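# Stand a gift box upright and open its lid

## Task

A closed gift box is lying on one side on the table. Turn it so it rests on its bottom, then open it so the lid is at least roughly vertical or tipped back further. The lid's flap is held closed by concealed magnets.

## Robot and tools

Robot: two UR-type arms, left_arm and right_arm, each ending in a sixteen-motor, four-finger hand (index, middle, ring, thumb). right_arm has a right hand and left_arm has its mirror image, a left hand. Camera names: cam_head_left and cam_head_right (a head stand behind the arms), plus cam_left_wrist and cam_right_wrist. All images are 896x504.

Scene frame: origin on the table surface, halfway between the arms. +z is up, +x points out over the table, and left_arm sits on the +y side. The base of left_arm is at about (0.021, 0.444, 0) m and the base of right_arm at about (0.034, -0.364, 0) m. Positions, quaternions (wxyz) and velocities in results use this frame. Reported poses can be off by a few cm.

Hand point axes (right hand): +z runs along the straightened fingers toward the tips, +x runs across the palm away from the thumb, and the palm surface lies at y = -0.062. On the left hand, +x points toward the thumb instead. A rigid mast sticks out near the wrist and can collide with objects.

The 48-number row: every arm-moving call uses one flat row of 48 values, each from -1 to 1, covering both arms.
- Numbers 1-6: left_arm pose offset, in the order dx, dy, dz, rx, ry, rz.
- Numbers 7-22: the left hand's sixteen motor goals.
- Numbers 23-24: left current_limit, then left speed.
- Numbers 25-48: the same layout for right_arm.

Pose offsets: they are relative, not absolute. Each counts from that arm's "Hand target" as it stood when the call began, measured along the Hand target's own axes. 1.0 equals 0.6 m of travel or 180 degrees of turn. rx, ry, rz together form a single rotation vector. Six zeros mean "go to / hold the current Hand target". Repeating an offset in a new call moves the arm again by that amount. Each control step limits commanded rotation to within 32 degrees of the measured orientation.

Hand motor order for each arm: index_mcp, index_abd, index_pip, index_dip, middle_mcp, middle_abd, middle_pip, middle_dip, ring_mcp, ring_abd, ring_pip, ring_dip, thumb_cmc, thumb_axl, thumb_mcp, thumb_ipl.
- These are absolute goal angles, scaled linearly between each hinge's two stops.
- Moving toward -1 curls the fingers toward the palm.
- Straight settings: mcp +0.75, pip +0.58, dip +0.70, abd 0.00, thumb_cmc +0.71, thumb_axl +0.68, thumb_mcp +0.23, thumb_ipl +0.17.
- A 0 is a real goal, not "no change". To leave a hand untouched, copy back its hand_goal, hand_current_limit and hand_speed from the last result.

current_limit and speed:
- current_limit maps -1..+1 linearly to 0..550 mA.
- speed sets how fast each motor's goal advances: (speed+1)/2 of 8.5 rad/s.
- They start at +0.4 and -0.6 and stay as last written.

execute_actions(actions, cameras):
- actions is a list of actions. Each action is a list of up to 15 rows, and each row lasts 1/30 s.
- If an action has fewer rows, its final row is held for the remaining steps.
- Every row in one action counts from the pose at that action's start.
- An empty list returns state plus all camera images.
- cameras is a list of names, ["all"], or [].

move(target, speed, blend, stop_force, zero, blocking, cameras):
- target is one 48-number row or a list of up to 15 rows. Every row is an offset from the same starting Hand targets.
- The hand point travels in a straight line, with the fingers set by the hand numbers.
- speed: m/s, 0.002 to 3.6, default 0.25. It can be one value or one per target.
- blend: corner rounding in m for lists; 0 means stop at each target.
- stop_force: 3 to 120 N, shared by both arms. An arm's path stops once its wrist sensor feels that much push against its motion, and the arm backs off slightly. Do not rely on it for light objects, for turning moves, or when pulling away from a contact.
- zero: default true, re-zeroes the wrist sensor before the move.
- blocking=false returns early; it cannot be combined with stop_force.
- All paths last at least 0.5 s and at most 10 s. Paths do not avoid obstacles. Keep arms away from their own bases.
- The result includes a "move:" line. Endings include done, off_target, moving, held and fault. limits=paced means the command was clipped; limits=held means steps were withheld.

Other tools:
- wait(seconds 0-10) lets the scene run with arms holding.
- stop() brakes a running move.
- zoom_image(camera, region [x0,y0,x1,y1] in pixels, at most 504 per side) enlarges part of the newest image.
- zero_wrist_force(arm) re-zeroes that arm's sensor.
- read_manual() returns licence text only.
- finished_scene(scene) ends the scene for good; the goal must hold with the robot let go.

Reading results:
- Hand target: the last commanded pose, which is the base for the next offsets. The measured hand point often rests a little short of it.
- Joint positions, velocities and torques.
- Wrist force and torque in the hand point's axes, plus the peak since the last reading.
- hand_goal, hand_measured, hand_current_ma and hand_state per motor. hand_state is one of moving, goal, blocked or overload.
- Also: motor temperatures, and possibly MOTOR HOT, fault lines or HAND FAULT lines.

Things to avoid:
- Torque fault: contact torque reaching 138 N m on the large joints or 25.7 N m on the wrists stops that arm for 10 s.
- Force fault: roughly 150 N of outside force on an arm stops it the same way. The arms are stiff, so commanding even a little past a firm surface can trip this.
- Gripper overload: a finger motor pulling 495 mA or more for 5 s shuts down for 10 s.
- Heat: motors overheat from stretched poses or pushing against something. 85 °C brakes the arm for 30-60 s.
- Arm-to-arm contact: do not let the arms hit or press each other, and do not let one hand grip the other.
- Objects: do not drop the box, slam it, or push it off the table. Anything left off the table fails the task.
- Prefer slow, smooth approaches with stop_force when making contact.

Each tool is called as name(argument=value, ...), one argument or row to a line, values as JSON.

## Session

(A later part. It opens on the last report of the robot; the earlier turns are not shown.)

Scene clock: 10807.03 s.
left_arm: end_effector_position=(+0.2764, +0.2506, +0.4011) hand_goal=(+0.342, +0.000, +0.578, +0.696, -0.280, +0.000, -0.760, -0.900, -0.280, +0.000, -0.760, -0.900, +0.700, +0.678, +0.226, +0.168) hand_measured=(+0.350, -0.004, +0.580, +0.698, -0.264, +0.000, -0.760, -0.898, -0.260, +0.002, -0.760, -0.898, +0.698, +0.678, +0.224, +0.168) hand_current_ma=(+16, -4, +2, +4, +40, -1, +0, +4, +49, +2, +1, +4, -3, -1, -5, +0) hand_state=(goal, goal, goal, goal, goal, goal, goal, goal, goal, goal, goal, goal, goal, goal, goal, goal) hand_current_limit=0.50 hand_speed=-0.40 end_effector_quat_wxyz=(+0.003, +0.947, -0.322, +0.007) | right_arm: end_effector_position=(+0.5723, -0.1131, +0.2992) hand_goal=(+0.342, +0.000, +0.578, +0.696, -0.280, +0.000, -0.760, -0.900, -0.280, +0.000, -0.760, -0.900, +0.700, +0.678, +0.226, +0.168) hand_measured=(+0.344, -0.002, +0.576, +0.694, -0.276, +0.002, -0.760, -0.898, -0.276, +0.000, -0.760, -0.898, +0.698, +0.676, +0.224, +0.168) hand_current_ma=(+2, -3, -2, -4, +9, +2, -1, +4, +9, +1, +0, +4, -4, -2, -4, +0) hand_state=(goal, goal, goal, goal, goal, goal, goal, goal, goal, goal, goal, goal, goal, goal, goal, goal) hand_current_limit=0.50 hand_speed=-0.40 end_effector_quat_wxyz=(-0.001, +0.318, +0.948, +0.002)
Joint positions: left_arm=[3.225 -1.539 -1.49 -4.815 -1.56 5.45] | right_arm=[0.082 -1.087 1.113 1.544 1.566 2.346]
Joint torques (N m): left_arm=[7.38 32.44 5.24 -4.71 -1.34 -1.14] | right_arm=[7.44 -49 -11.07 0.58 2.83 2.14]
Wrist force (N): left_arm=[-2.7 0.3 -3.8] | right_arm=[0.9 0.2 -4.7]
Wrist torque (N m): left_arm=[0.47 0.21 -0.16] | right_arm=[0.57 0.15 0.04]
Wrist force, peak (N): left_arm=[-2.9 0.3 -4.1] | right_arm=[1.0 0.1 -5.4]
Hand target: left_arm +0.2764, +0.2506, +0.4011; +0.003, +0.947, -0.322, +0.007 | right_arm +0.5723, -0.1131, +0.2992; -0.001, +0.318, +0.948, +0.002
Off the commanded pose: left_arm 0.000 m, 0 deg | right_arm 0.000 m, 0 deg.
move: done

move(
  target=[
    [0.479,-0.269,0,0,0,0,0.342,0,0.577,0.696,-0.28,0,-0.76,-0.9,-0.28,0,-0.76,-0.9,0.7,0.678,0.226,0.168,0.5,-0.4,0.316,0.045,0,0,0,0,0.342,0,0.577,0.696,-0.28,0,-0.76,-0.9,-0.28,0,-0.76,-0.9,0.7,0.678,0.226,0.168,0.5,-0.4],
    [0.479,-0.269,0.335,0,0,0,0.342,0,0.577,0.696,-0.28,0,-0.76,-0.9,-0.28,0,-0.76,-0.9,0.7,0.678,0.226,0.168,0.5,-0.4,0.316,0.045,0.165,0,0,0,0.342,0,0.577,0.696,-0.28,0,-0.76,-0.9,-0.28,0,-0.76,-0.9,0.7,0.678,0.226,0.168,0.5,-0.4],
  ],
  speed=0.15,
  cameras=["cam_head_left","cam_head_right","cam_left_wrist","cam_right_wrist"],
)

zoom_image(
  camera="cam_head_right",
  region=[250, 240, 450, 400],
)

Scene clock: 10829.43 s.
left_arm: end_effector_position=(+0.6046, +0.2013, +0.2042) hand_goal=(+0.342, +0.000, +0.578, +0.696, -0.280, +0.000, -0.760, -0.900, -0.280, +0.000, -0.760, -0.900, +0.700, +0.678, +0.226, +0.168) hand_measured=(+0.350, -0.004, +0.580, +0.698, -0.264, +0.000, -0.760, -0.898, -0.262, +0.002, -0.760, -0.898, +0.698, +0.678, +0.224, +0.168) hand_current_ma=(+16, -4, +2, +4, +38, -1, +0, +4, +48, +2, +1, +3, -3, -1, -5, +0) hand_state=(goal, goal, goal, goal, goal, goal, goal, goal, goal, goal, goal, goal, goal, goal, goal, goal) hand_current_limit=0.50 hand_speed=-0.40 end_effector_quat_wxyz=(+0.003, +0.947, -0.322, +0.007) | right_arm: end_effector_position=(+0.4373, +0.0232, +0.2010) hand_goal=(+0.342, +0.000, +0.578, +0.696, -0.280, +0.000, -0.760, -0.900, -0.280, +0.000, -0.760, -0.900, +0.700, +0.678, +0.226, +0.168) hand_measured=(+0.344, -0.002, +0.576, +0.694, -0.276, +0.002, -0.760, -0.898, -0.276, +0.000, -0.760, -0.898, +0.698, +0.676, +0.224, +0.168) hand_current_ma=(+2, -3, -2, -4, +10, +2, -1, +4, +10, +1, +0, +4, -4, -2, -4, +0) hand_state=(goal, goal, goal, goal, goal, goal, goal, goal, goal, goal, goal, goal, goal, goal, goal, goal) hand_current_limit=0.50 hand_speed=-0.40 end_effector_quat_wxyz=(-0.001, +0.318, +0.948, +0.002)
Joint positions: left_arm=[3.1 -2.455 -0.681 -4.708 -1.561 5.326] | right_arm=[0.448 -1.142 1.448 1.262 1.566 2.713]
Joint torques (N m): left_arm=[-6.14 44.97 6.06 -0.59 -1.58 1.76] | right_arm=[6.33 -21.57 -10.05 0.43 -1.85 2.26]
Wrist force (N): left_arm=[-2.5 0.5 -3.7] | right_arm=[0.9 0.1 -4.5]
Wrist torque (N m): left_arm=[0.51 0.19 -0.31] | right_arm=[0.48 0.13 -0.02]
Wrist force, peak (N): left_arm=[-3.4 0.9 -4.0] | right_arm=[1.1 0.3 -5.3]
Hand target: left_arm +0.6046, +0.2013, +0.2040; +0.003, +0.947, -0.322, +0.007 | right_arm +0.4373, +0.0233, +0.2009; -0.001, +0.318, +0.948, +0.002
Off the commanded pose: left_arm 0.000 m, 0 deg | right_arm 0.000 m, 0 deg.
elbow stopped short (left arm): the move would have taken joint 3 (elbow) straighter than the controller allows.
move: done

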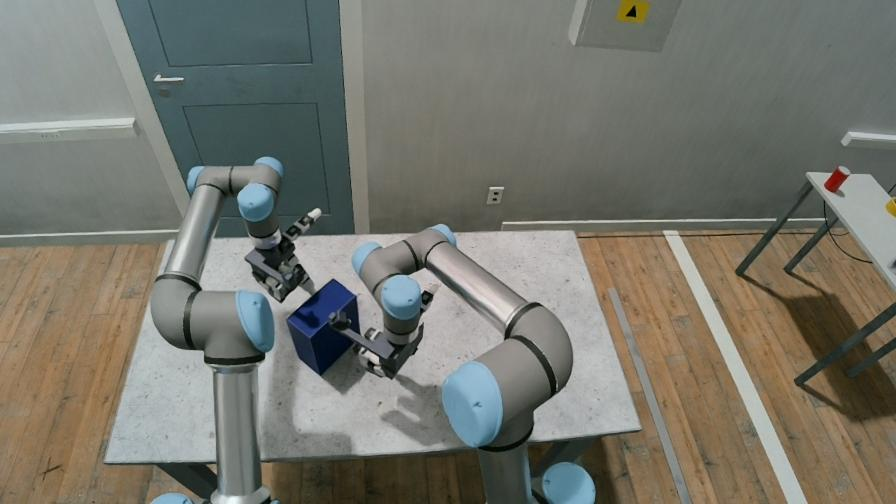

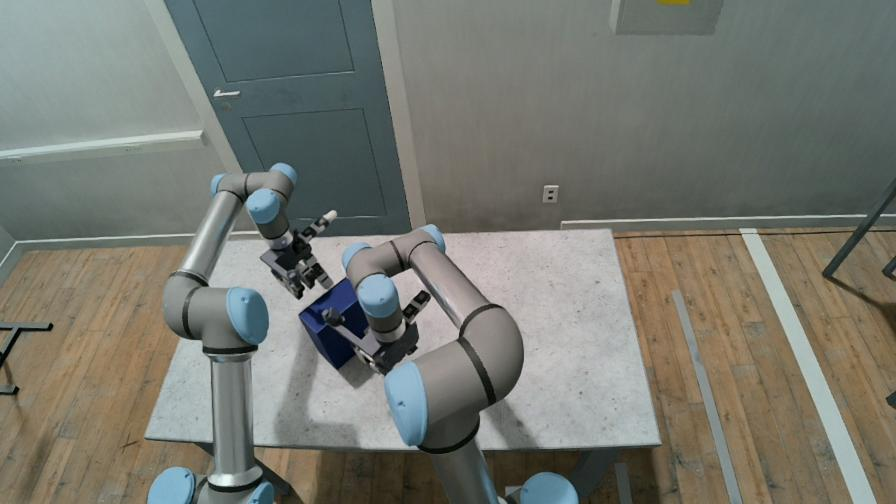

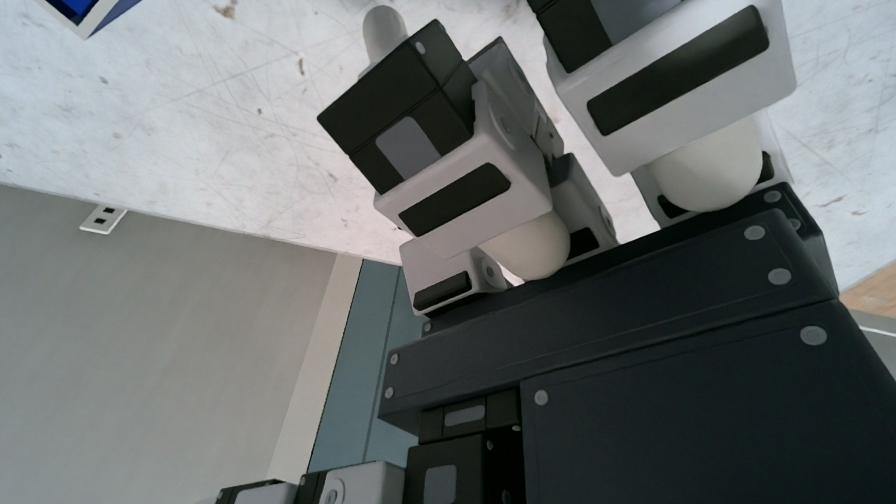

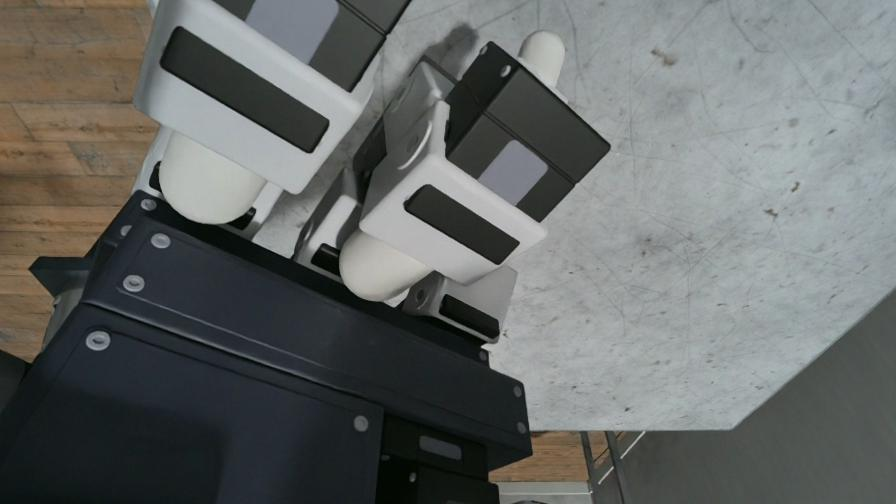

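Scaled by 2.520 from the camera's 896x504 image, which has a finer 1280x720 frame.

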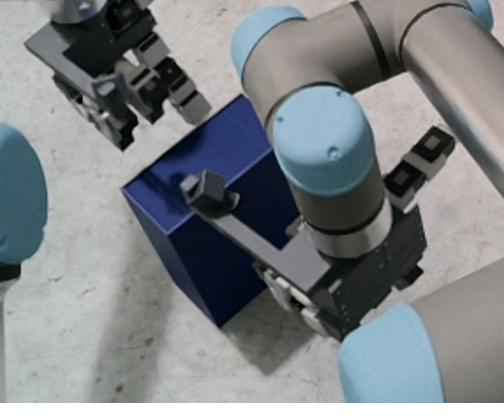

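move(
  target=[0,0.05,0,0,0,0,0.342,0,0.577,0.696,-0.28,0,-0.76,-0.9,-0.28,0,-0.76,-0.9,0.7,0.678,0.226,0.168,0.5,-0.4,0,0.085,0,0,0,0,0.342,0,0.577,0.696,-0.28,0,-0.76,-0.9,-0.28,0,-0.76,-0.9,0.7,0.678,0.226,0.168,0.5,-0.4],
  speed=0.03,
  stop_force=3,
  cameras=["cam_head_left","cam_head_right"],
)

zoom_image(
  camera="cam_head_right",
  region=[270, 250, 430, 400],
)

zoom_image(
  camera="cam_head_left",
  region=[250, 250, 410, 400],
)

Scene clock: 10846.37 s.
left_arm: end_effector_position=(+0.5863, +0.1775, +0.2040) hand_goal=(+0.342, +0.000, +0.578, +0.696, -0.280, +0.000, -0.760, -0.900, -0.280, +0.000, -0.760, -0.900, +0.700, +0.678, +0.226, +0.168) hand_measured=(+0.350, -0.004, +0.580, +0.698, -0.264, +0.000, -0.760, -0.898, -0.262, +0.002, -0.760, -0.898, +0.698, +0.678, +0.224, +0.168) hand_current_ma=(+16, -4, +2, +4, +38, -1, +0, +4, +48, +2, +1, +3, -3, -1, -5, +0) hand_state=(goal, goal, goal, goal, goal, goal, goal, goal, goal, goal, goal, goal, goal, goal, goal, goal) hand_current_limit=0.50 hand_speed=-0.40 end_effector_quat_wxyz=(+0.003, +0.947, -0.322, +0.007) | right_arm: end_effector_position=(+0.4680, +0.0639, +0.2011) hand_goal=(+0.342, +0.000, +0.578, +0.696, -0.280, +0.000, -0.760, -0.900, -0.280, +0.000, -0.760, -0.900, +0.700, +0.678, +0.226, +0.168) hand_measured=(+0.344, -0.002, +0.576, +0.694, -0.276, +0.002, -0.760, -0.898, -0.276, +0.000, -0.760, -0.898, +0.698, +0.676, +0.224, +0.168) hand_current_ma=(+3, -3, -2, -4, +10, +2, -1, +4, +10, +1, +0, +4, -4, -2, -4, +0) hand_state=(goal, goal, goal, goal, goal, goal, goal, goal, goal, goal, goal, goal, goal, goal, goal, goal) hand_current_limit=0.50 hand_speed=-0.40 end_effector_quat_wxyz=(-0.001, +0.318, +0.948, +0.002)
Joint positions: left_arm=[3.06 -2.414 -0.755 -4.674 -1.562 5.285] | right_arm=[0.491 -1.02 1.262 1.326 1.566 2.755]
Joint torques (N m): left_arm=[-6 69.62 5.21 -0.38 -1.39 -1.32] | right_arm=[7.22 -26.38 -30.16 4.19 2.81 2.28]
Wrist force (N): left_arm=[-2.5 0.3 -3.6] | right_arm=[1.1 0.5 -4.7]
Wrist torque (N m): left_arm=[0.46 0.21 -0.14] | right_arm=[0.54 0.15 0.08]
Wrist force, peak (N): left_arm=[-2.9 0.7 -4.1] | right_arm=[1.0 0.2 -5.1]
Hand target: left_arm +0.5863, +0.1775, +0.2040; +0.003, +0.947, -0.322, +0.007 | right_arm +0.4680, +0.0639, +0.2011; -0.001, +0.318, +0.948, +0.002
Off the commanded pose: left_arm 0.000 m, 0 deg | right_arm 0.000 m, 0 deg.
move: done
Images, in order (width x height): cam_head_left 896x504, cam_head_right 896x504.

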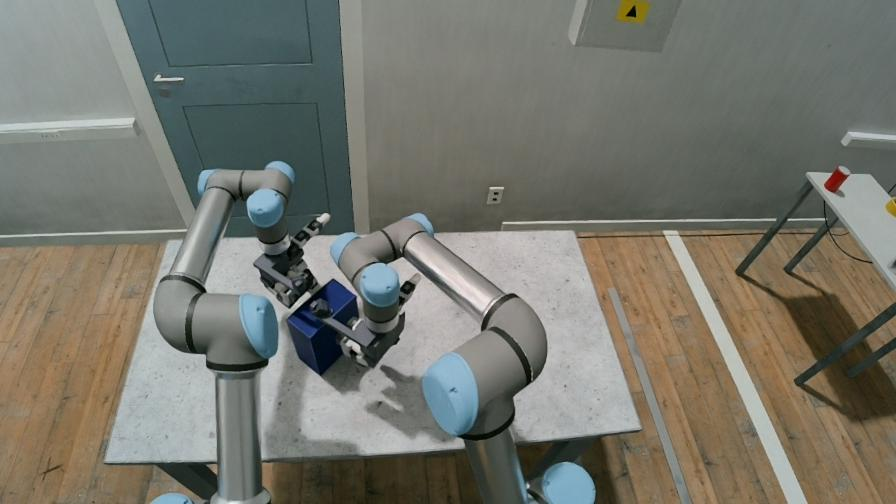

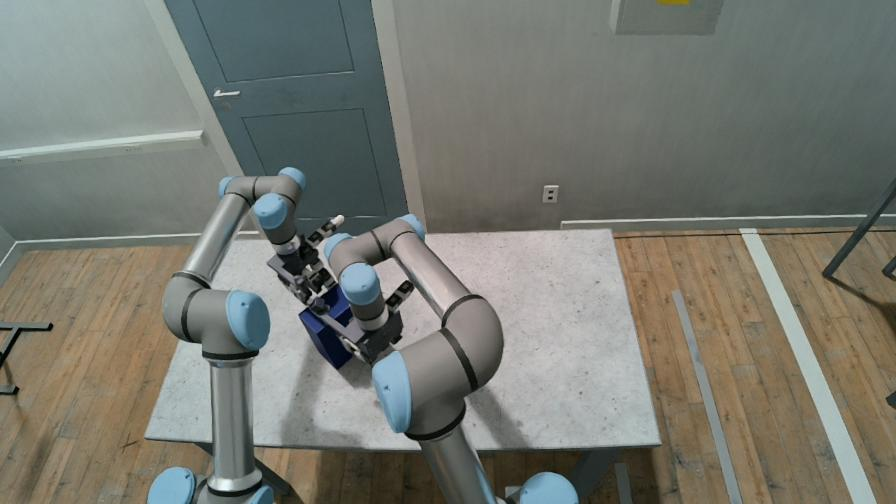

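Scaled by 3.150 from the camera's 896x504 image, which has a finer 1280x720 frame.

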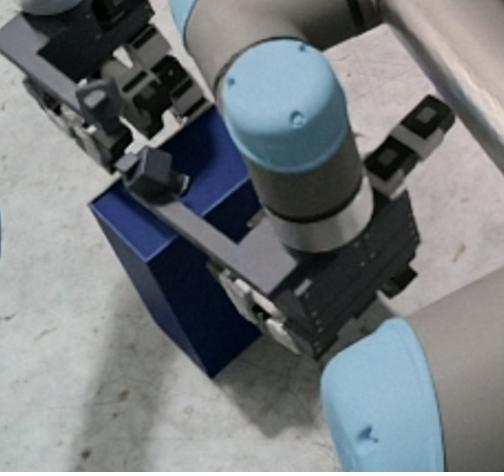

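Scaled by 3.150 from the camera's 896x504 image, which has a finer 1280x720 frame.

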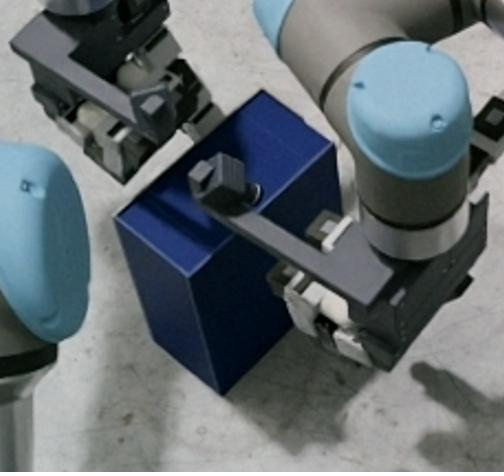

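move(
  target=[
    [0,-0.04,0,0,0,0,0.342,0,0.577,0.696,-0.28,0,-0.76,-0.9,-0.28,0,-0.76,-0.9,0.7,0.678,0.226,0.168,0.5,-0.4,0,-0.04,0,0,0,0,0.342,0,0.577,0.696,-0.28,0,-0.76,-0.9,-0.28,0,-0.76,-0.9,0.7,0.678,0.226,0.168,0.5,-0.4],
    [0,-0.04,0.073,0,0,0,0.08,0,0.577,0.696,-0.28,0,-0.76,-0.9,-0.28,0,-0.76,-0.9,0.7,0.678,0.226,0.168,0.5,-0.4,0,-0.04,0.068,0,0,0,0.08,0,0.577,0.696,-0.28,0,-0.76,-0.9,-0.28,0,-0.76,-0.9,0.7,0.678,0.226,0.168,0.5,-0.4],
  ],
  speed=0.06,
)

move(
  target=[0,0.07,0,0,0,0,0.08,0,0.577,0.696,-0.28,0,-0.76,-0.9,-0.28,0,-0.76,-0.9,0.7,0.678,0.226,0.168,0.5,-0.4,0,0.07,0,0,0,0,0.08,0,0.577,0.696,-0.28,0,-0.76,-0.9,-0.28,0,-0.76,-0.9,0.7,0.678,0.226,0.168,0.5,-0.4],
  speed=0.02,
  stop_force=3,
  cameras=["cam_head_left","cam_head_right","cam_right_wrist"],
)

zoom_image(
  camera="cam_head_left",
  region=[250, 250, 410, 400],
)

Scene clock: 10889.40 s.
left_arm: end_effector_position=(+0.6014, +0.1961, +0.1602) hand_goal=(+0.080, +0.000, +0.578, +0.696, -0.280, +0.000, -0.760, -0.900, -0.280, +0.000, -0.760, -0.900, +0.700, +0.678, +0.226, +0.168) hand_measured=(+0.094, -0.004, +0.580, +0.698, -0.264, +0.000, -0.760, -0.898, -0.262, +0.002, -0.760, -0.898, +0.698, +0.678, +0.224, +0.168) hand_current_ma=(+32, -4, +2, +4, +38, -1, +0, +4, +48, +2, +1, +3, -3, -1, -5, +0) hand_state=(goal, goal, goal, goal, goal, goal, goal, goal, goal, goal, goal, goal, goal, goal, goal, goal) hand_current_limit=0.50 hand_speed=-0.40 end_effector_quat_wxyz=(+0.003, +0.947, -0.322, +0.007) | right_arm: end_effector_position=(+0.4536, +0.0450, +0.1602) hand_goal=(+0.080, +0.000, +0.578, +0.696, -0.280, +0.000, -0.760, -0.900, -0.280, +0.000, -0.760, -0.900, +0.700, +0.678, +0.226, +0.168) hand_measured=(+0.094, -0.002, +0.578, +0.694, -0.276, +0.002, -0.760, -0.898, -0.276, +0.000, -0.760, -0.898, +0.698, +0.676, +0.224, +0.168) hand_current_ma=(+38, -3, -1, -4, +10, +2, -1, +4, +10, +1, +0, +4, -4, -2, -4, +0) hand_state=(goal, goal, goal, goal, goal, goal, goal, goal, goal, goal, goal, goal, goal, goal, goal, goal) hand_current_limit=0.50 hand_speed=-0.40 end_effector_quat_wxyz=(-0.001, +0.318, +0.948, +0.002)
Joint positions: left_arm=[3.092 -2.456 -0.79 -4.597 -1.561 5.317] | right_arm=[0.472 -1.047 1.414 1.202 1.566 2.736]
Joint torques (N m): left_arm=[-4.52 45.12 5.24 -0.53 1.66 -1.24] | right_arm=[7.33 -24.56 -9.84 0.51 -2.47 2.17]
Wrist force (N): left_arm=[-2.6 0.4 -3.8] | right_arm=[0.9 0.6 -4.8]
Wrist torque (N m): left_arm=[0.52 0.21 -0.17] | right_arm=[0.57 0.16 0.22]
Wrist force, peak (N): left_arm=[-2.7 0.6 -4.6] | right_arm=[1.2 0.2 -5.2]
Hand target: left_arm +0.6014, +0.1961, +0.1602; +0.003, +0.947, -0.322, +0.007 | right_arm +0.4536, +0.0450, +0.1602; -0.001, +0.318, +0.948, +0.002
Off the commanded pose: left_arm 0.000 m, 0 deg | right_arm 0.000 m, 0 deg.
move: done

Scene clock: 10892.33 s.
left_arm: end_effector_position=(+0.5805, +0.1688, +0.1602) hand_goal=(+0.080, +0.000, +0.578, +0.696, -0.280, +0.000, -0.760, -0.900, -0.280, +0.000, -0.760, -0.900, +0.700, +0.678, +0.226, +0.168) hand_measured=(+0.094, +0.006, +0.580, +0.696, -0.264, +0.000, -0.760, -0.898, -0.262, -0.002, -0.764, -0.898, +0.698, +0.678, +0.224, +0.168) hand_current_ma=(+35, +9, +4, +1, +38, -1, +0, +4, +43, -1, -8, +3, -3, -1, -5, +0) hand_state=(goal, goal, goal, goal, goal, goal, goal, goal, goal, goal, goal, goal, goal, goal, goal, goal) hand_current_limit=0.50 hand_speed=-0.40 end_effector_quat_wxyz=(+0.003, +0.947, -0.322, +0.006) | right_arm: end_effector_position=(+0.4742, +0.0724, +0.1604) hand_goal=(+0.080, +0.000, +0.578, +0.696, -0.280, +0.000, -0.760, -0.900, -0.280, +0.000, -0.760, -0.900, +0.700, +0.678, +0.226, +0.168) hand_measured=(+0.094, +0.000, +0.580, +0.692, -0.276, +0.002, -0.760, -0.898, -0.276, +0.000, -0.760, -0.898, +0.698, +0.676, +0.224, +0.168) hand_current_ma=(+38, -1, +2, -5, +10, +2, -1, +4, +10, +1, +0, +4, -3, -2, -4, +0) hand_state=(goal, goal, goal, goal, goal, goal, goal, goal, goal, goal, goal, goal, goal, goal, goal, goal) hand_current_limit=0.50 hand_speed=-0.40 end_effector_quat_wxyz=(-0.001, +0.318, +0.948, +0.002)
Joint positions: left_arm=[3.045 -2.416 -0.864 -4.563 -1.562 5.27] | right_arm=[0.499 -0.967 1.284 1.251 1.566 2.763]
Joint torques (N m): left_arm=[6.07 41.5 26.93 -4.97 1.95 1.85] | right_arm=[-6.58 -52.08 -9.79 0.25 0.43 -1.96]
Wrist force (N): left_arm=[-2.3 -2.0 -4.4] | right_arm=[1.3 -0.9 -5.5]
Wrist torque (N m): left_arm=[0.51 0.26 -0.31] | right_arm=[0.56 0.17 0.14]
Wrist force, peak (N): left_arm=[-2.2 -9.4 -7.5] | right_arm=[1.1 -8.7 -11.6]
Hand target: left_arm +0.5805, +0.1689, +0.1602; +0.003, +0.947, -0.322, +0.006 (not the last commanded pose) | right_arm +0.4742, +0.0724, +0.1604; -0.001, +0.318, +0.948, +0.002 (not the last commanded pose)
Off the commanded pose: left_arm 0.008 m, 0 deg | right_arm 0.008 m, 0 deg.
move: contact (left_arm, right_arm)
Images, in order (width x height): cam_head_left 896x504, cam_head_right 896x504, cam_right_wrist 896x504.

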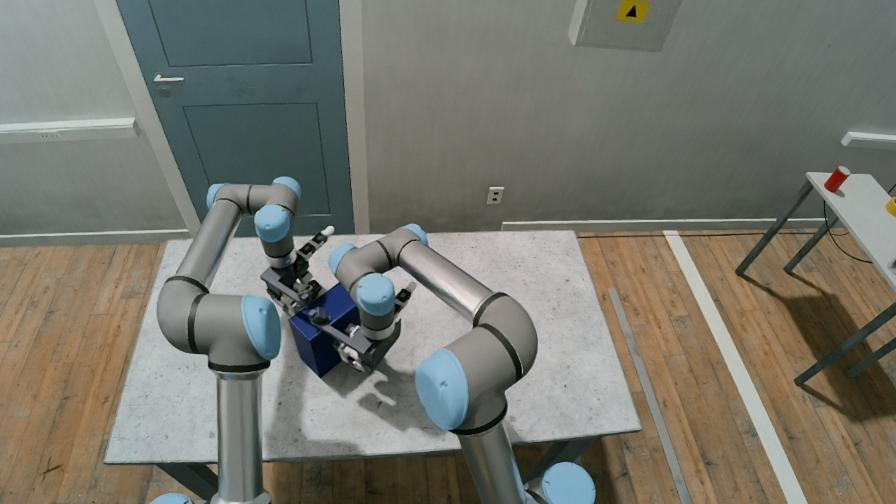

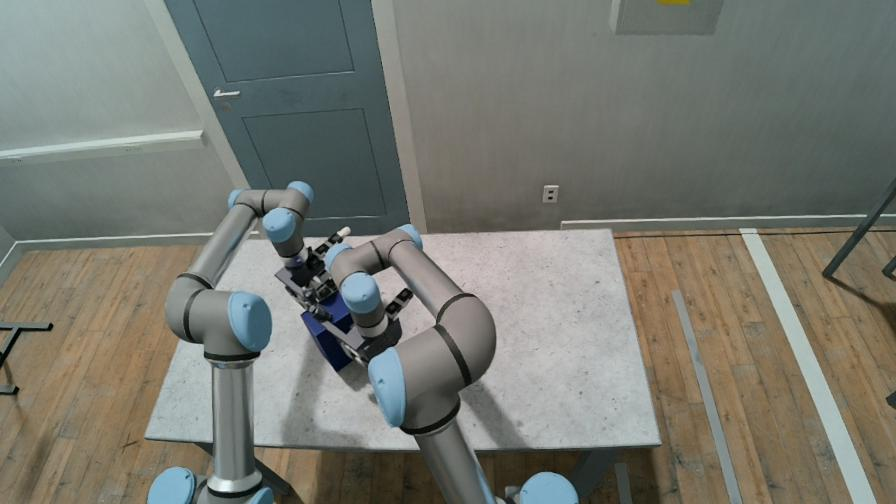

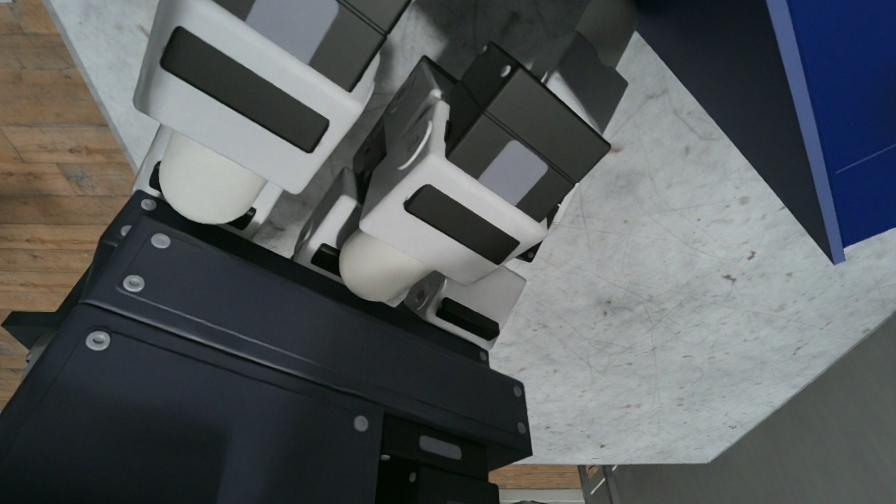

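Scaled by 3.150 from the camera's 896x504 image, which has a finer 1280x720 frame.

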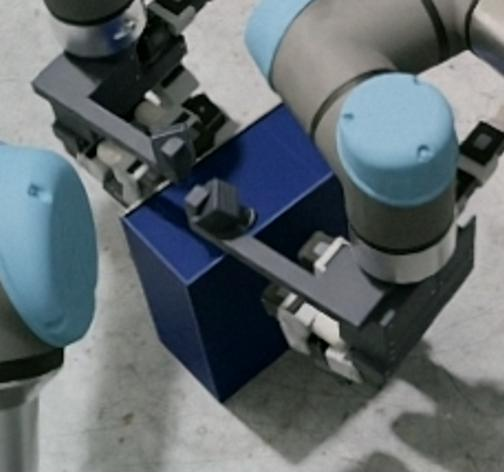

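move(
  target=[
    [0,0,0,0,0,0,-0.2,0,0.577,0.696,-0.28,0,-0.76,-0.9,-0.28,0,-0.76,-0.9,0.7,0.678,0.226,0.168,0.75,-0.6,0,0,0,0,0,0,-0.2,0,0.577,0.696,-0.28,0,-0.76,-0.9,-0.28,0,-0.76,-0.9,0.7,0.678,0.226,0.168,0.75,-0.6],
    [0,0,-0.05,0,0,0,-0.2,0,0.577,0.696,-0.28,0,-0.76,-0.9,-0.28,0,-0.76,-0.9,0.7,0.678,0.226,0.168,0.75,-0.6,0,0,-0.05,0,0,0,-0.2,0,0.577,0.696,-0.28,0,-0.76,-0.9,-0.28,0,-0.76,-0.9,0.7,0.678,0.226,0.168,0.75,-0.6],
  ],
  speed=0.03,
  cameras=["cam_head_left","cam_head_right","cam_right_wrist"],
)

zoom_image(
  camera="cam_head_left",
  region=[250, 250, 410, 400],
)

Scene clock: 10910.60 s.
left_arm: end_effector_position=(+0.5802, +0.1691, +0.1901) hand_goal=(-0.200, +0.000, +0.578, +0.696, -0.280, +0.000, -0.760, -0.900, -0.280, +0.000, -0.760, -0.900, +0.700, +0.678, +0.226, +0.168) hand_measured=(+0.058, +0.008, +0.608, +0.712, -0.264, +0.000, -0.760, -0.898, -0.262, -0.002, -0.762, -0.898, +0.698, +0.678, +0.224, +0.168) hand_current_ma=(+481, +14, +76, +36, +38, -1, +0, +4, +43, -1, -3, +3, -3, -1, -5, +0) hand_state=(blocked, goal, blocked, goal, goal, goal, goal, goal, goal, goal, goal, goal, goal, goal, goal, goal) hand_current_limit=0.75 hand_speed=-0.60 end_effector_quat_wxyz=(+0.003, +0.947, -0.322, +0.006) | right_arm: end_effector_position=(+0.4742, +0.0723, +0.1902) hand_goal=(-0.200, +0.000, +0.578, +0.696, -0.280, +0.000, -0.760, -0.900, -0.280, +0.000, -0.760, -0.900, +0.700, +0.678, +0.226, +0.168) hand_measured=(+0.068, -0.016, +0.608, +0.714, -0.276, +0.002, -0.760, -0.898, -0.276, +0.000, -0.760, -0.898, +0.698, +0.676, +0.224, +0.168) hand_current_ma=(+481, -33, +81, +44, +10, +2, -1, +4, +10, +1, +0, +4, -3, -2, -4, +0) hand_state=(blocked, goal, blocked, goal, goal, goal, goal, goal, goal, goal, goal, goal, goal, goal, goal, goal) hand_current_limit=0.75 hand_speed=-0.60 end_effector_quat_wxyz=(-0.001, +0.318, +0.948, +0.002)
Joint positions: left_arm=[3.045 -2.405 -0.807 -4.631 -1.562 5.271] | right_arm=[0.498 -0.988 1.239 1.317 1.566 2.763]
Joint torques (N m): left_arm=[6.48 68.89 27.78 -5.2 1.76 1.8] | right_arm=[-6.18 -52.25 -31.29 3.46 -0.92 -1.83]
Wrist force (N): left_arm=[-2.0 -2.0 -2.6] | right_arm=[2.3 -2.2 -3.7]
Wrist torque (N m): left_arm=[0.70 0.21 -0.35] | right_arm=[0.71 0.21 0.24]
Wrist force, peak (N): left_arm=[-2.3 -4.5 -4.8] | right_arm=[1.2 -4.2 -6.2]
Hand target: left_arm +0.5802, +0.1692, +0.1902; +0.003, +0.947, -0.322, +0.006 | right_arm +0.4742, +0.0723, +0.1904; -0.001, +0.318, +0.948, +0.002
Off the commanded pose: left_arm 0.000 m, 0 deg | right_arm 0.000 m, 0 deg.
move: done
Images, in order (width x height): cam_head_left 896x504, cam_head_right 896x504, cam_right_wrist 896x504.

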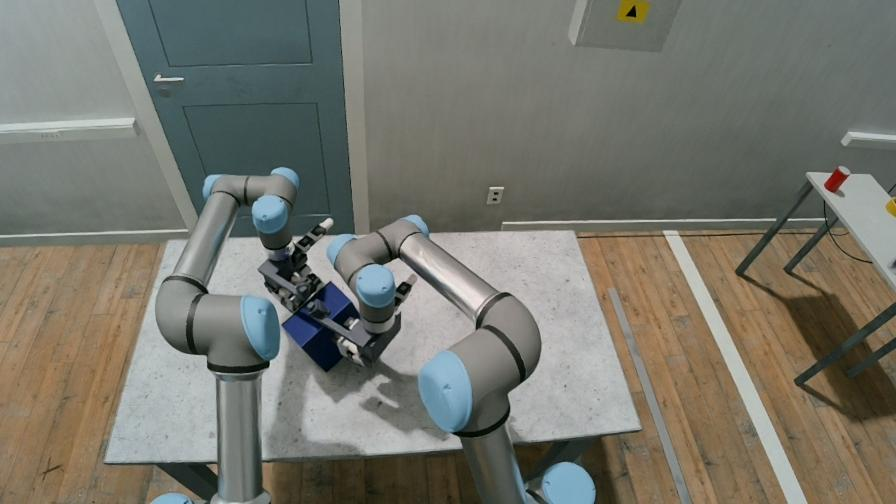

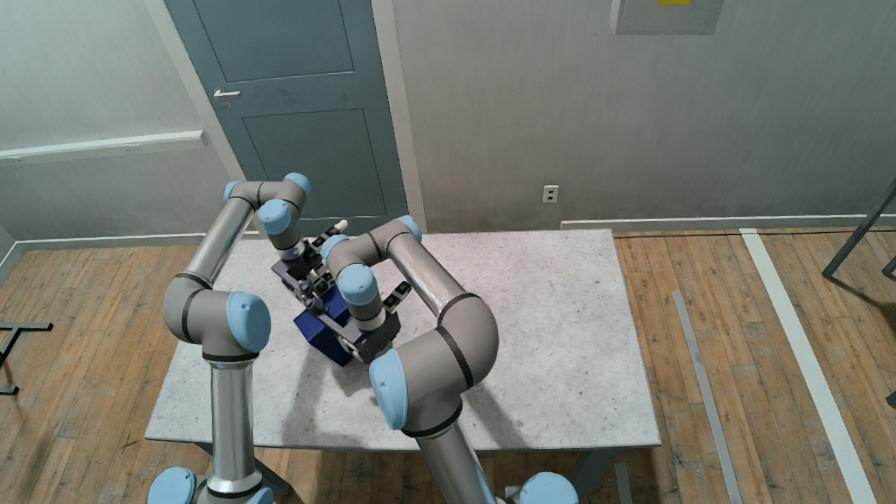

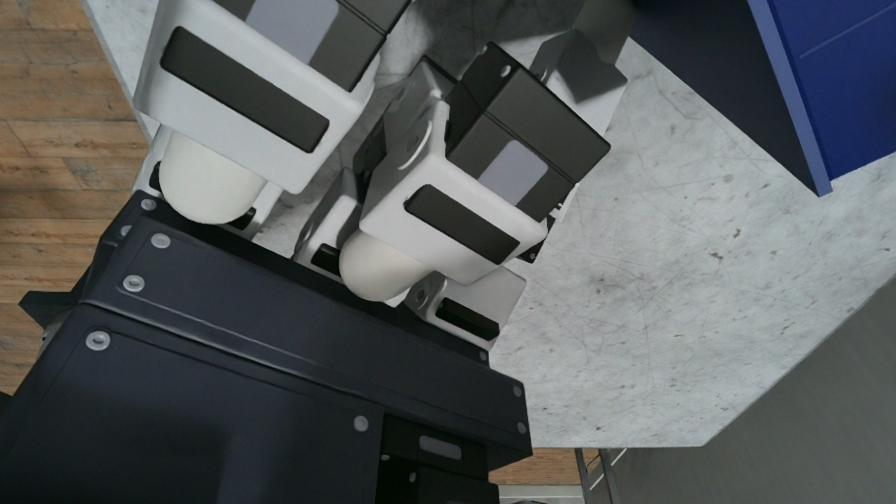

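Scaled by 3.150 from the camera's 896x504 image, which has a finer 1280x720 frame.

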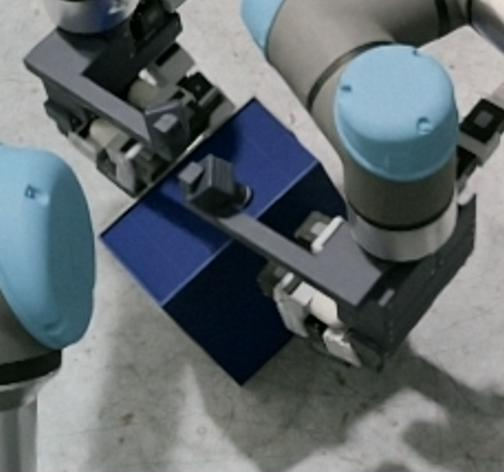

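move(
  target=[0,0,-0.09,0,0,0,-0.2,0,0.577,0.696,-0.28,0,-0.76,-0.9,-0.28,0,-0.76,-0.9,0.7,0.678,0.226,0.168,0.75,-0.6,0,0,-0.09,0,0,0,-0.2,0,0.577,0.696,-0.28,0,-0.76,-0.9,-0.28,0,-0.76,-0.9,0.7,0.678,0.226,0.168,0.75,-0.6],
  speed=0.04,
  cameras=["cam_head_left","cam_head_right"],
)

zoom_image(
  camera="cam_head_left",
  region=[250, 250, 410, 400],
)

zoom_image(
  camera="cam_head_right",
  region=[250, 250, 410, 400],
)

Scene clock: 10921.03 s.
left_arm: end_effector_position=(+0.5796, +0.1697, +0.2442) hand_goal=(-0.200, +0.000, +0.578, +0.696, -0.280, +0.000, -0.760, -0.900, -0.280, +0.000, -0.760, -0.900, +0.700, +0.678, +0.226, +0.168) hand_measured=(+0.042, +0.032, +0.612, +0.716, -0.264, +0.000, -0.760, -0.898, -0.262, -0.002, -0.762, -0.898, +0.698, +0.678, +0.224, +0.168) hand_current_ma=(+481, +74, +92, +45, +37, -1, +0, +4, +43, -1, -3, +3, -3, -1, -5, +0) hand_state=(blocked, blocked, blocked, goal, goal, goal, goal, goal, goal, goal, goal, goal, goal, goal, goal, goal) hand_current_limit=0.75 hand_speed=-0.60 end_effector_quat_wxyz=(+0.003, +0.947, -0.322, +0.006) | right_arm: end_effector_position=(+0.4742, +0.0720, +0.2443) hand_goal=(-0.200, +0.000, +0.578, +0.696, -0.280, +0.000, -0.760, -0.900, -0.280, +0.000, -0.760, -0.900, +0.700, +0.678, +0.226, +0.168) hand_measured=(+0.064, -0.018, +0.616, +0.720, -0.276, +0.002, -0.760, -0.898, -0.276, +0.000, -0.760, -0.898, +0.698, +0.676, +0.224, +0.168) hand_current_ma=(+481, -37, +113, +64, +10, +2, -1, +4, +10, +1, +0, +4, -3, -2, -4, +0) hand_state=(blocked, goal, blocked, blocked, goal, goal, goal, goal, goal, goal, goal, goal, goal, goal, goal, goal) hand_current_limit=0.75 hand_speed=-0.60 end_effector_quat_wxyz=(-0.001, +0.318, +0.948, +0.003)
Joint positions: left_arm=[3.046 -2.402 -0.675 -4.766 -1.562 5.271] | right_arm=[0.498 -1.014 1.141 1.442 1.566 2.762]
Joint torques (N m): left_arm=[2.01 42.81 26.88 -5.33 -0.8 1.94] | right_arm=[-3.58 -53.26 -31.88 3.56 -1.93 -1.62]
Wrist force (N): left_arm=[-1.8 -2.0 -2.3] | right_arm=[2.1 -2.1 -3.0]
Wrist torque (N m): left_arm=[0.67 0.21 -0.34] | right_arm=[0.70 0.19 0.29]
Wrist force, peak (N): left_arm=[-1.8 -3.0 -4.0] | right_arm=[1.5 -3.1 -4.9]
Hand target: left_arm +0.5796, +0.1697, +0.2442; +0.003, +0.947, -0.322, +0.006 | right_arm +0.4742, +0.0720, +0.2444; -0.001, +0.318, +0.948, +0.002
Off the commanded pose: left_arm 0.000 m, 0 deg | right_arm 0.000 m, 0 deg.
move: done
Images, in order (width x height): cam_head_left 896x504, cam_head_right 896x504.

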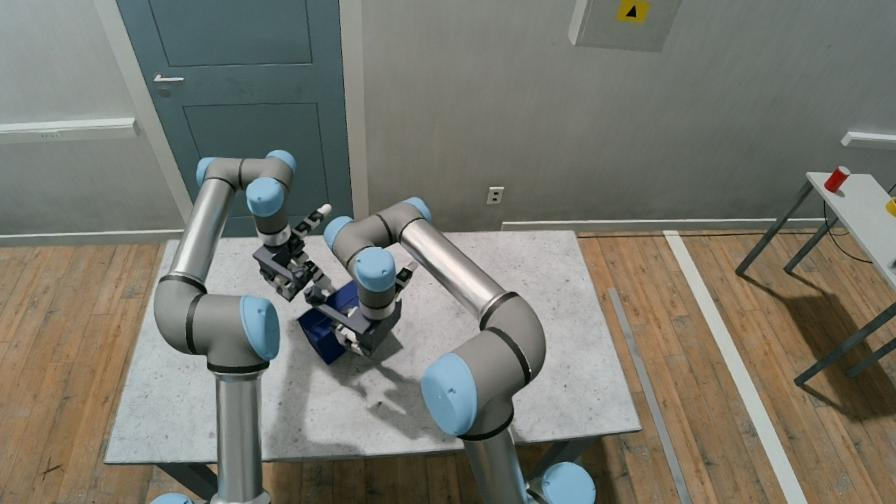

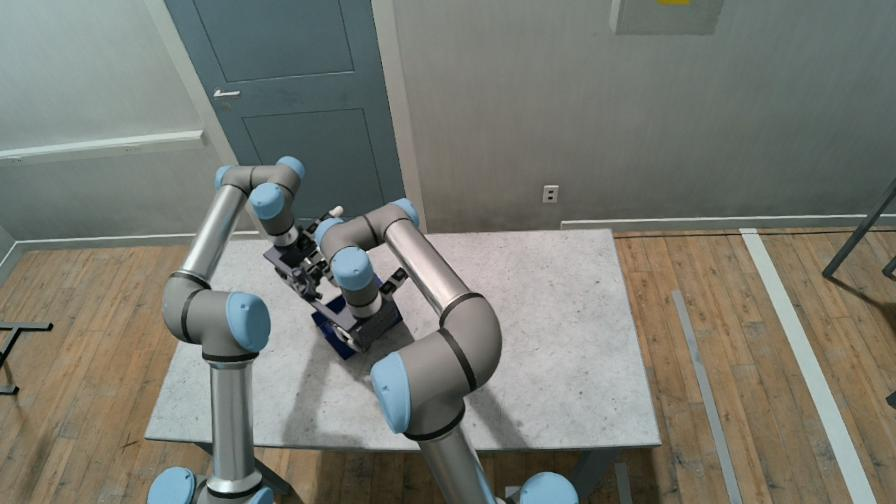

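Scaled by 3.150 from the camera's 896x504 image, which has a finer 1280x720 frame.

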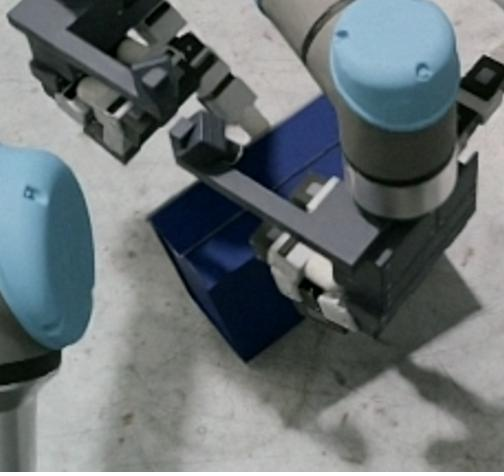

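Scaled by 3.150 from the camera's 896x504 image, which has a finer 1280x720 frame.

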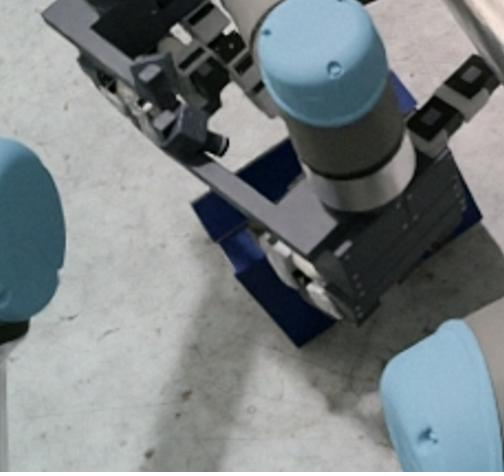

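zoom_image(
  camera="cam_head_left",
  region=[290, 270, 380, 370],
)

zoom_image(
  camera="cam_head_right",
  region=[300, 270, 410, 370],
)

wait(
  seconds=0.1,
  cameras=["cam_left_wrist","cam_right_wrist"],
)

Scaled by 5.040 from the camera's 896x504 image, which has a finer 1280x720 frame.

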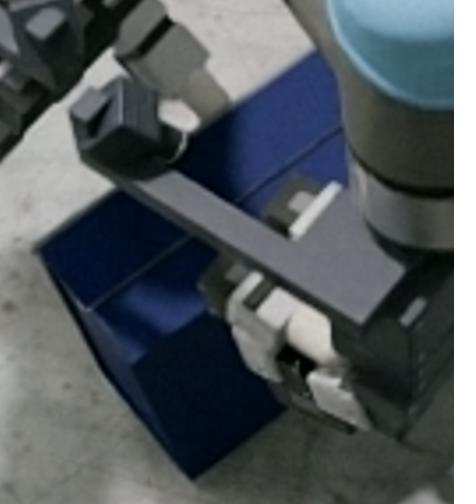

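Scaled by 4.582 from the camera's 896x504 image, which has a finer 1280x720 frame.

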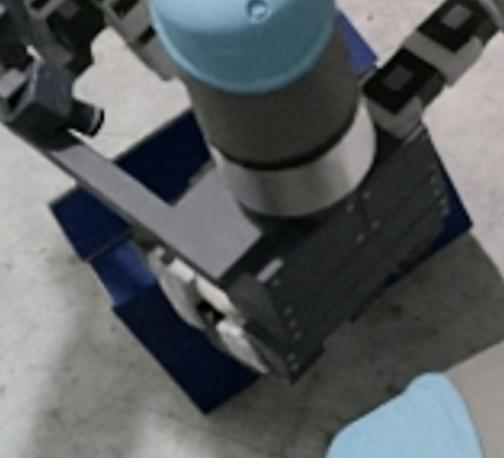

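Scene clock: 10930.13 s.
left_arm: end_effector_position=(+0.5796, +0.1697, +0.2442) hand_goal=(-0.200, +0.000, +0.578, +0.696, -0.280, +0.000, -0.760, -0.900, -0.280, +0.000, -0.760, -0.900, +0.700, +0.678, +0.226, +0.168) hand_measured=(+0.042, +0.032, +0.612, +0.716, -0.264, +0.000, -0.760, -0.898, -0.262, -0.002, -0.762, -0.898, +0.698, +0.678, +0.224, +0.168) hand_current_ma=(+481, +72, +92, +45, +37, -1, +0, +4, +43, -1, -3, +3, -3, -1, -5, +0) hand_state=(blocked, blocked, blocked, goal, goal, goal, goal, goal, goal, goal, goal, goal, goal, goal, goal, goal) hand_current_limit=0.75 hand_speed=-0.60 end_effector_quat_wxyz=(+0.003, +0.947, -0.322, +0.006) | right_arm: end_effector_position=(+0.4742, +0.0720, +0.2444) hand_goal=(-0.200, +0.000, +0.578, +0.696, -0.280, +0.000, -0.760, -0.900, -0.280, +0.000, -0.760, -0.900, +0.700, +0.678, +0.226, +0.168) hand_measured=(+0.064, -0.018, +0.616, +0.720, -0.276, +0.002, -0.760, -0.898, -0.276, +0.000, -0.760, -0.898, +0.698, +0.676, +0.224, +0.168) hand_current_ma=(+481, -37, +113, +64, +10, +2, -1, +4, +10, +1, +0, +4, -3, -2, -4, +0) hand_state=(blocked, goal, blocked, blocked, goal, goal, goal, goal, goal, goal, goal, goal, goal, goal, goal, goal) hand_current_limit=0.75 hand_speed=-0.60 end_effector_quat_wxyz=(-0.001, +0.318, +0.948, +0.002)
Joint positions: left_arm=[3.046 -2.402 -0.674 -4.766 -1.562 5.271] | right_arm=[0.498 -1.014 1.14 1.442 1.566 2.762]
Joint torques (N m): left_arm=[-6.94 43.47 24.71 -5.26 -0.02 1.47] | right_arm=[2.43 -45.45 -29.75 2.38 1.88 2.09]
Wrist force (N): left_arm=[-2.0 -1.7 -2.3] | right_arm=[1.8 -2.0 -3.2]
Wrist torque (N m): left_arm=[0.70 0.24 -0.36] | right_arm=[0.73 0.23 0.27]
Wrist force, peak (N): left_arm=[-2.1 -2.0 -3.0] | right_arm=[2.1 -2.3 -3.6]
Hand target: left_arm +0.5796, +0.1697, +0.2442; +0.003, +0.947, -0.322, +0.006 | right_arm +0.4742, +0.0720, +0.2444; -0.001, +0.318, +0.948, +0.002
Off the commanded pose: left_arm 0.000 m, 0 deg | right_arm 0.000 m, 0 deg.
wait: 0.10 s; at rest from the start
Images, in order (width x height): cam_left_wrist 896x504, cam_right_wrist 896x504.

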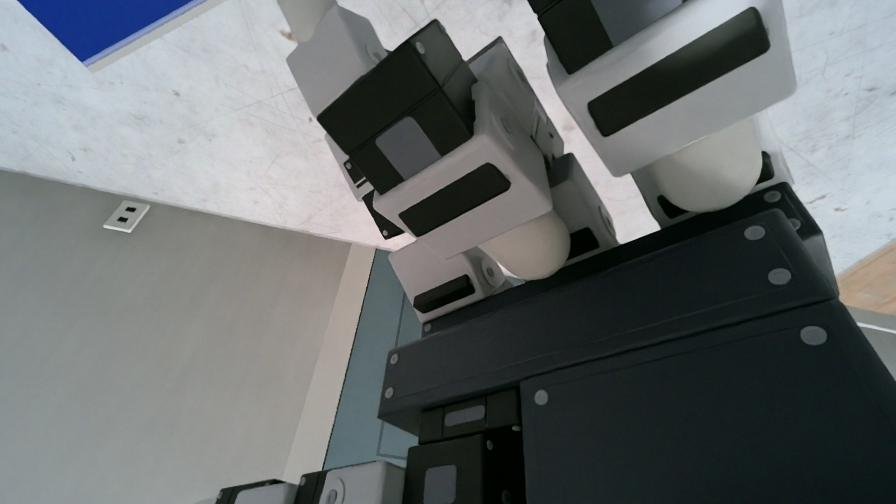

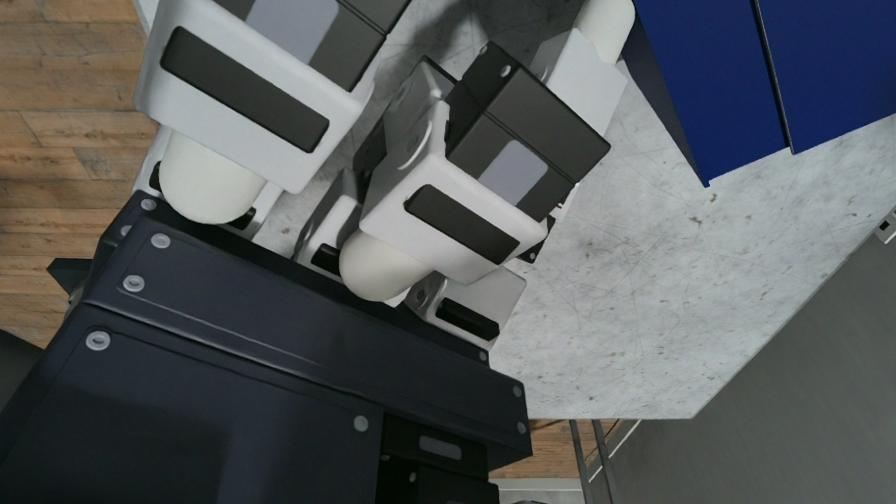

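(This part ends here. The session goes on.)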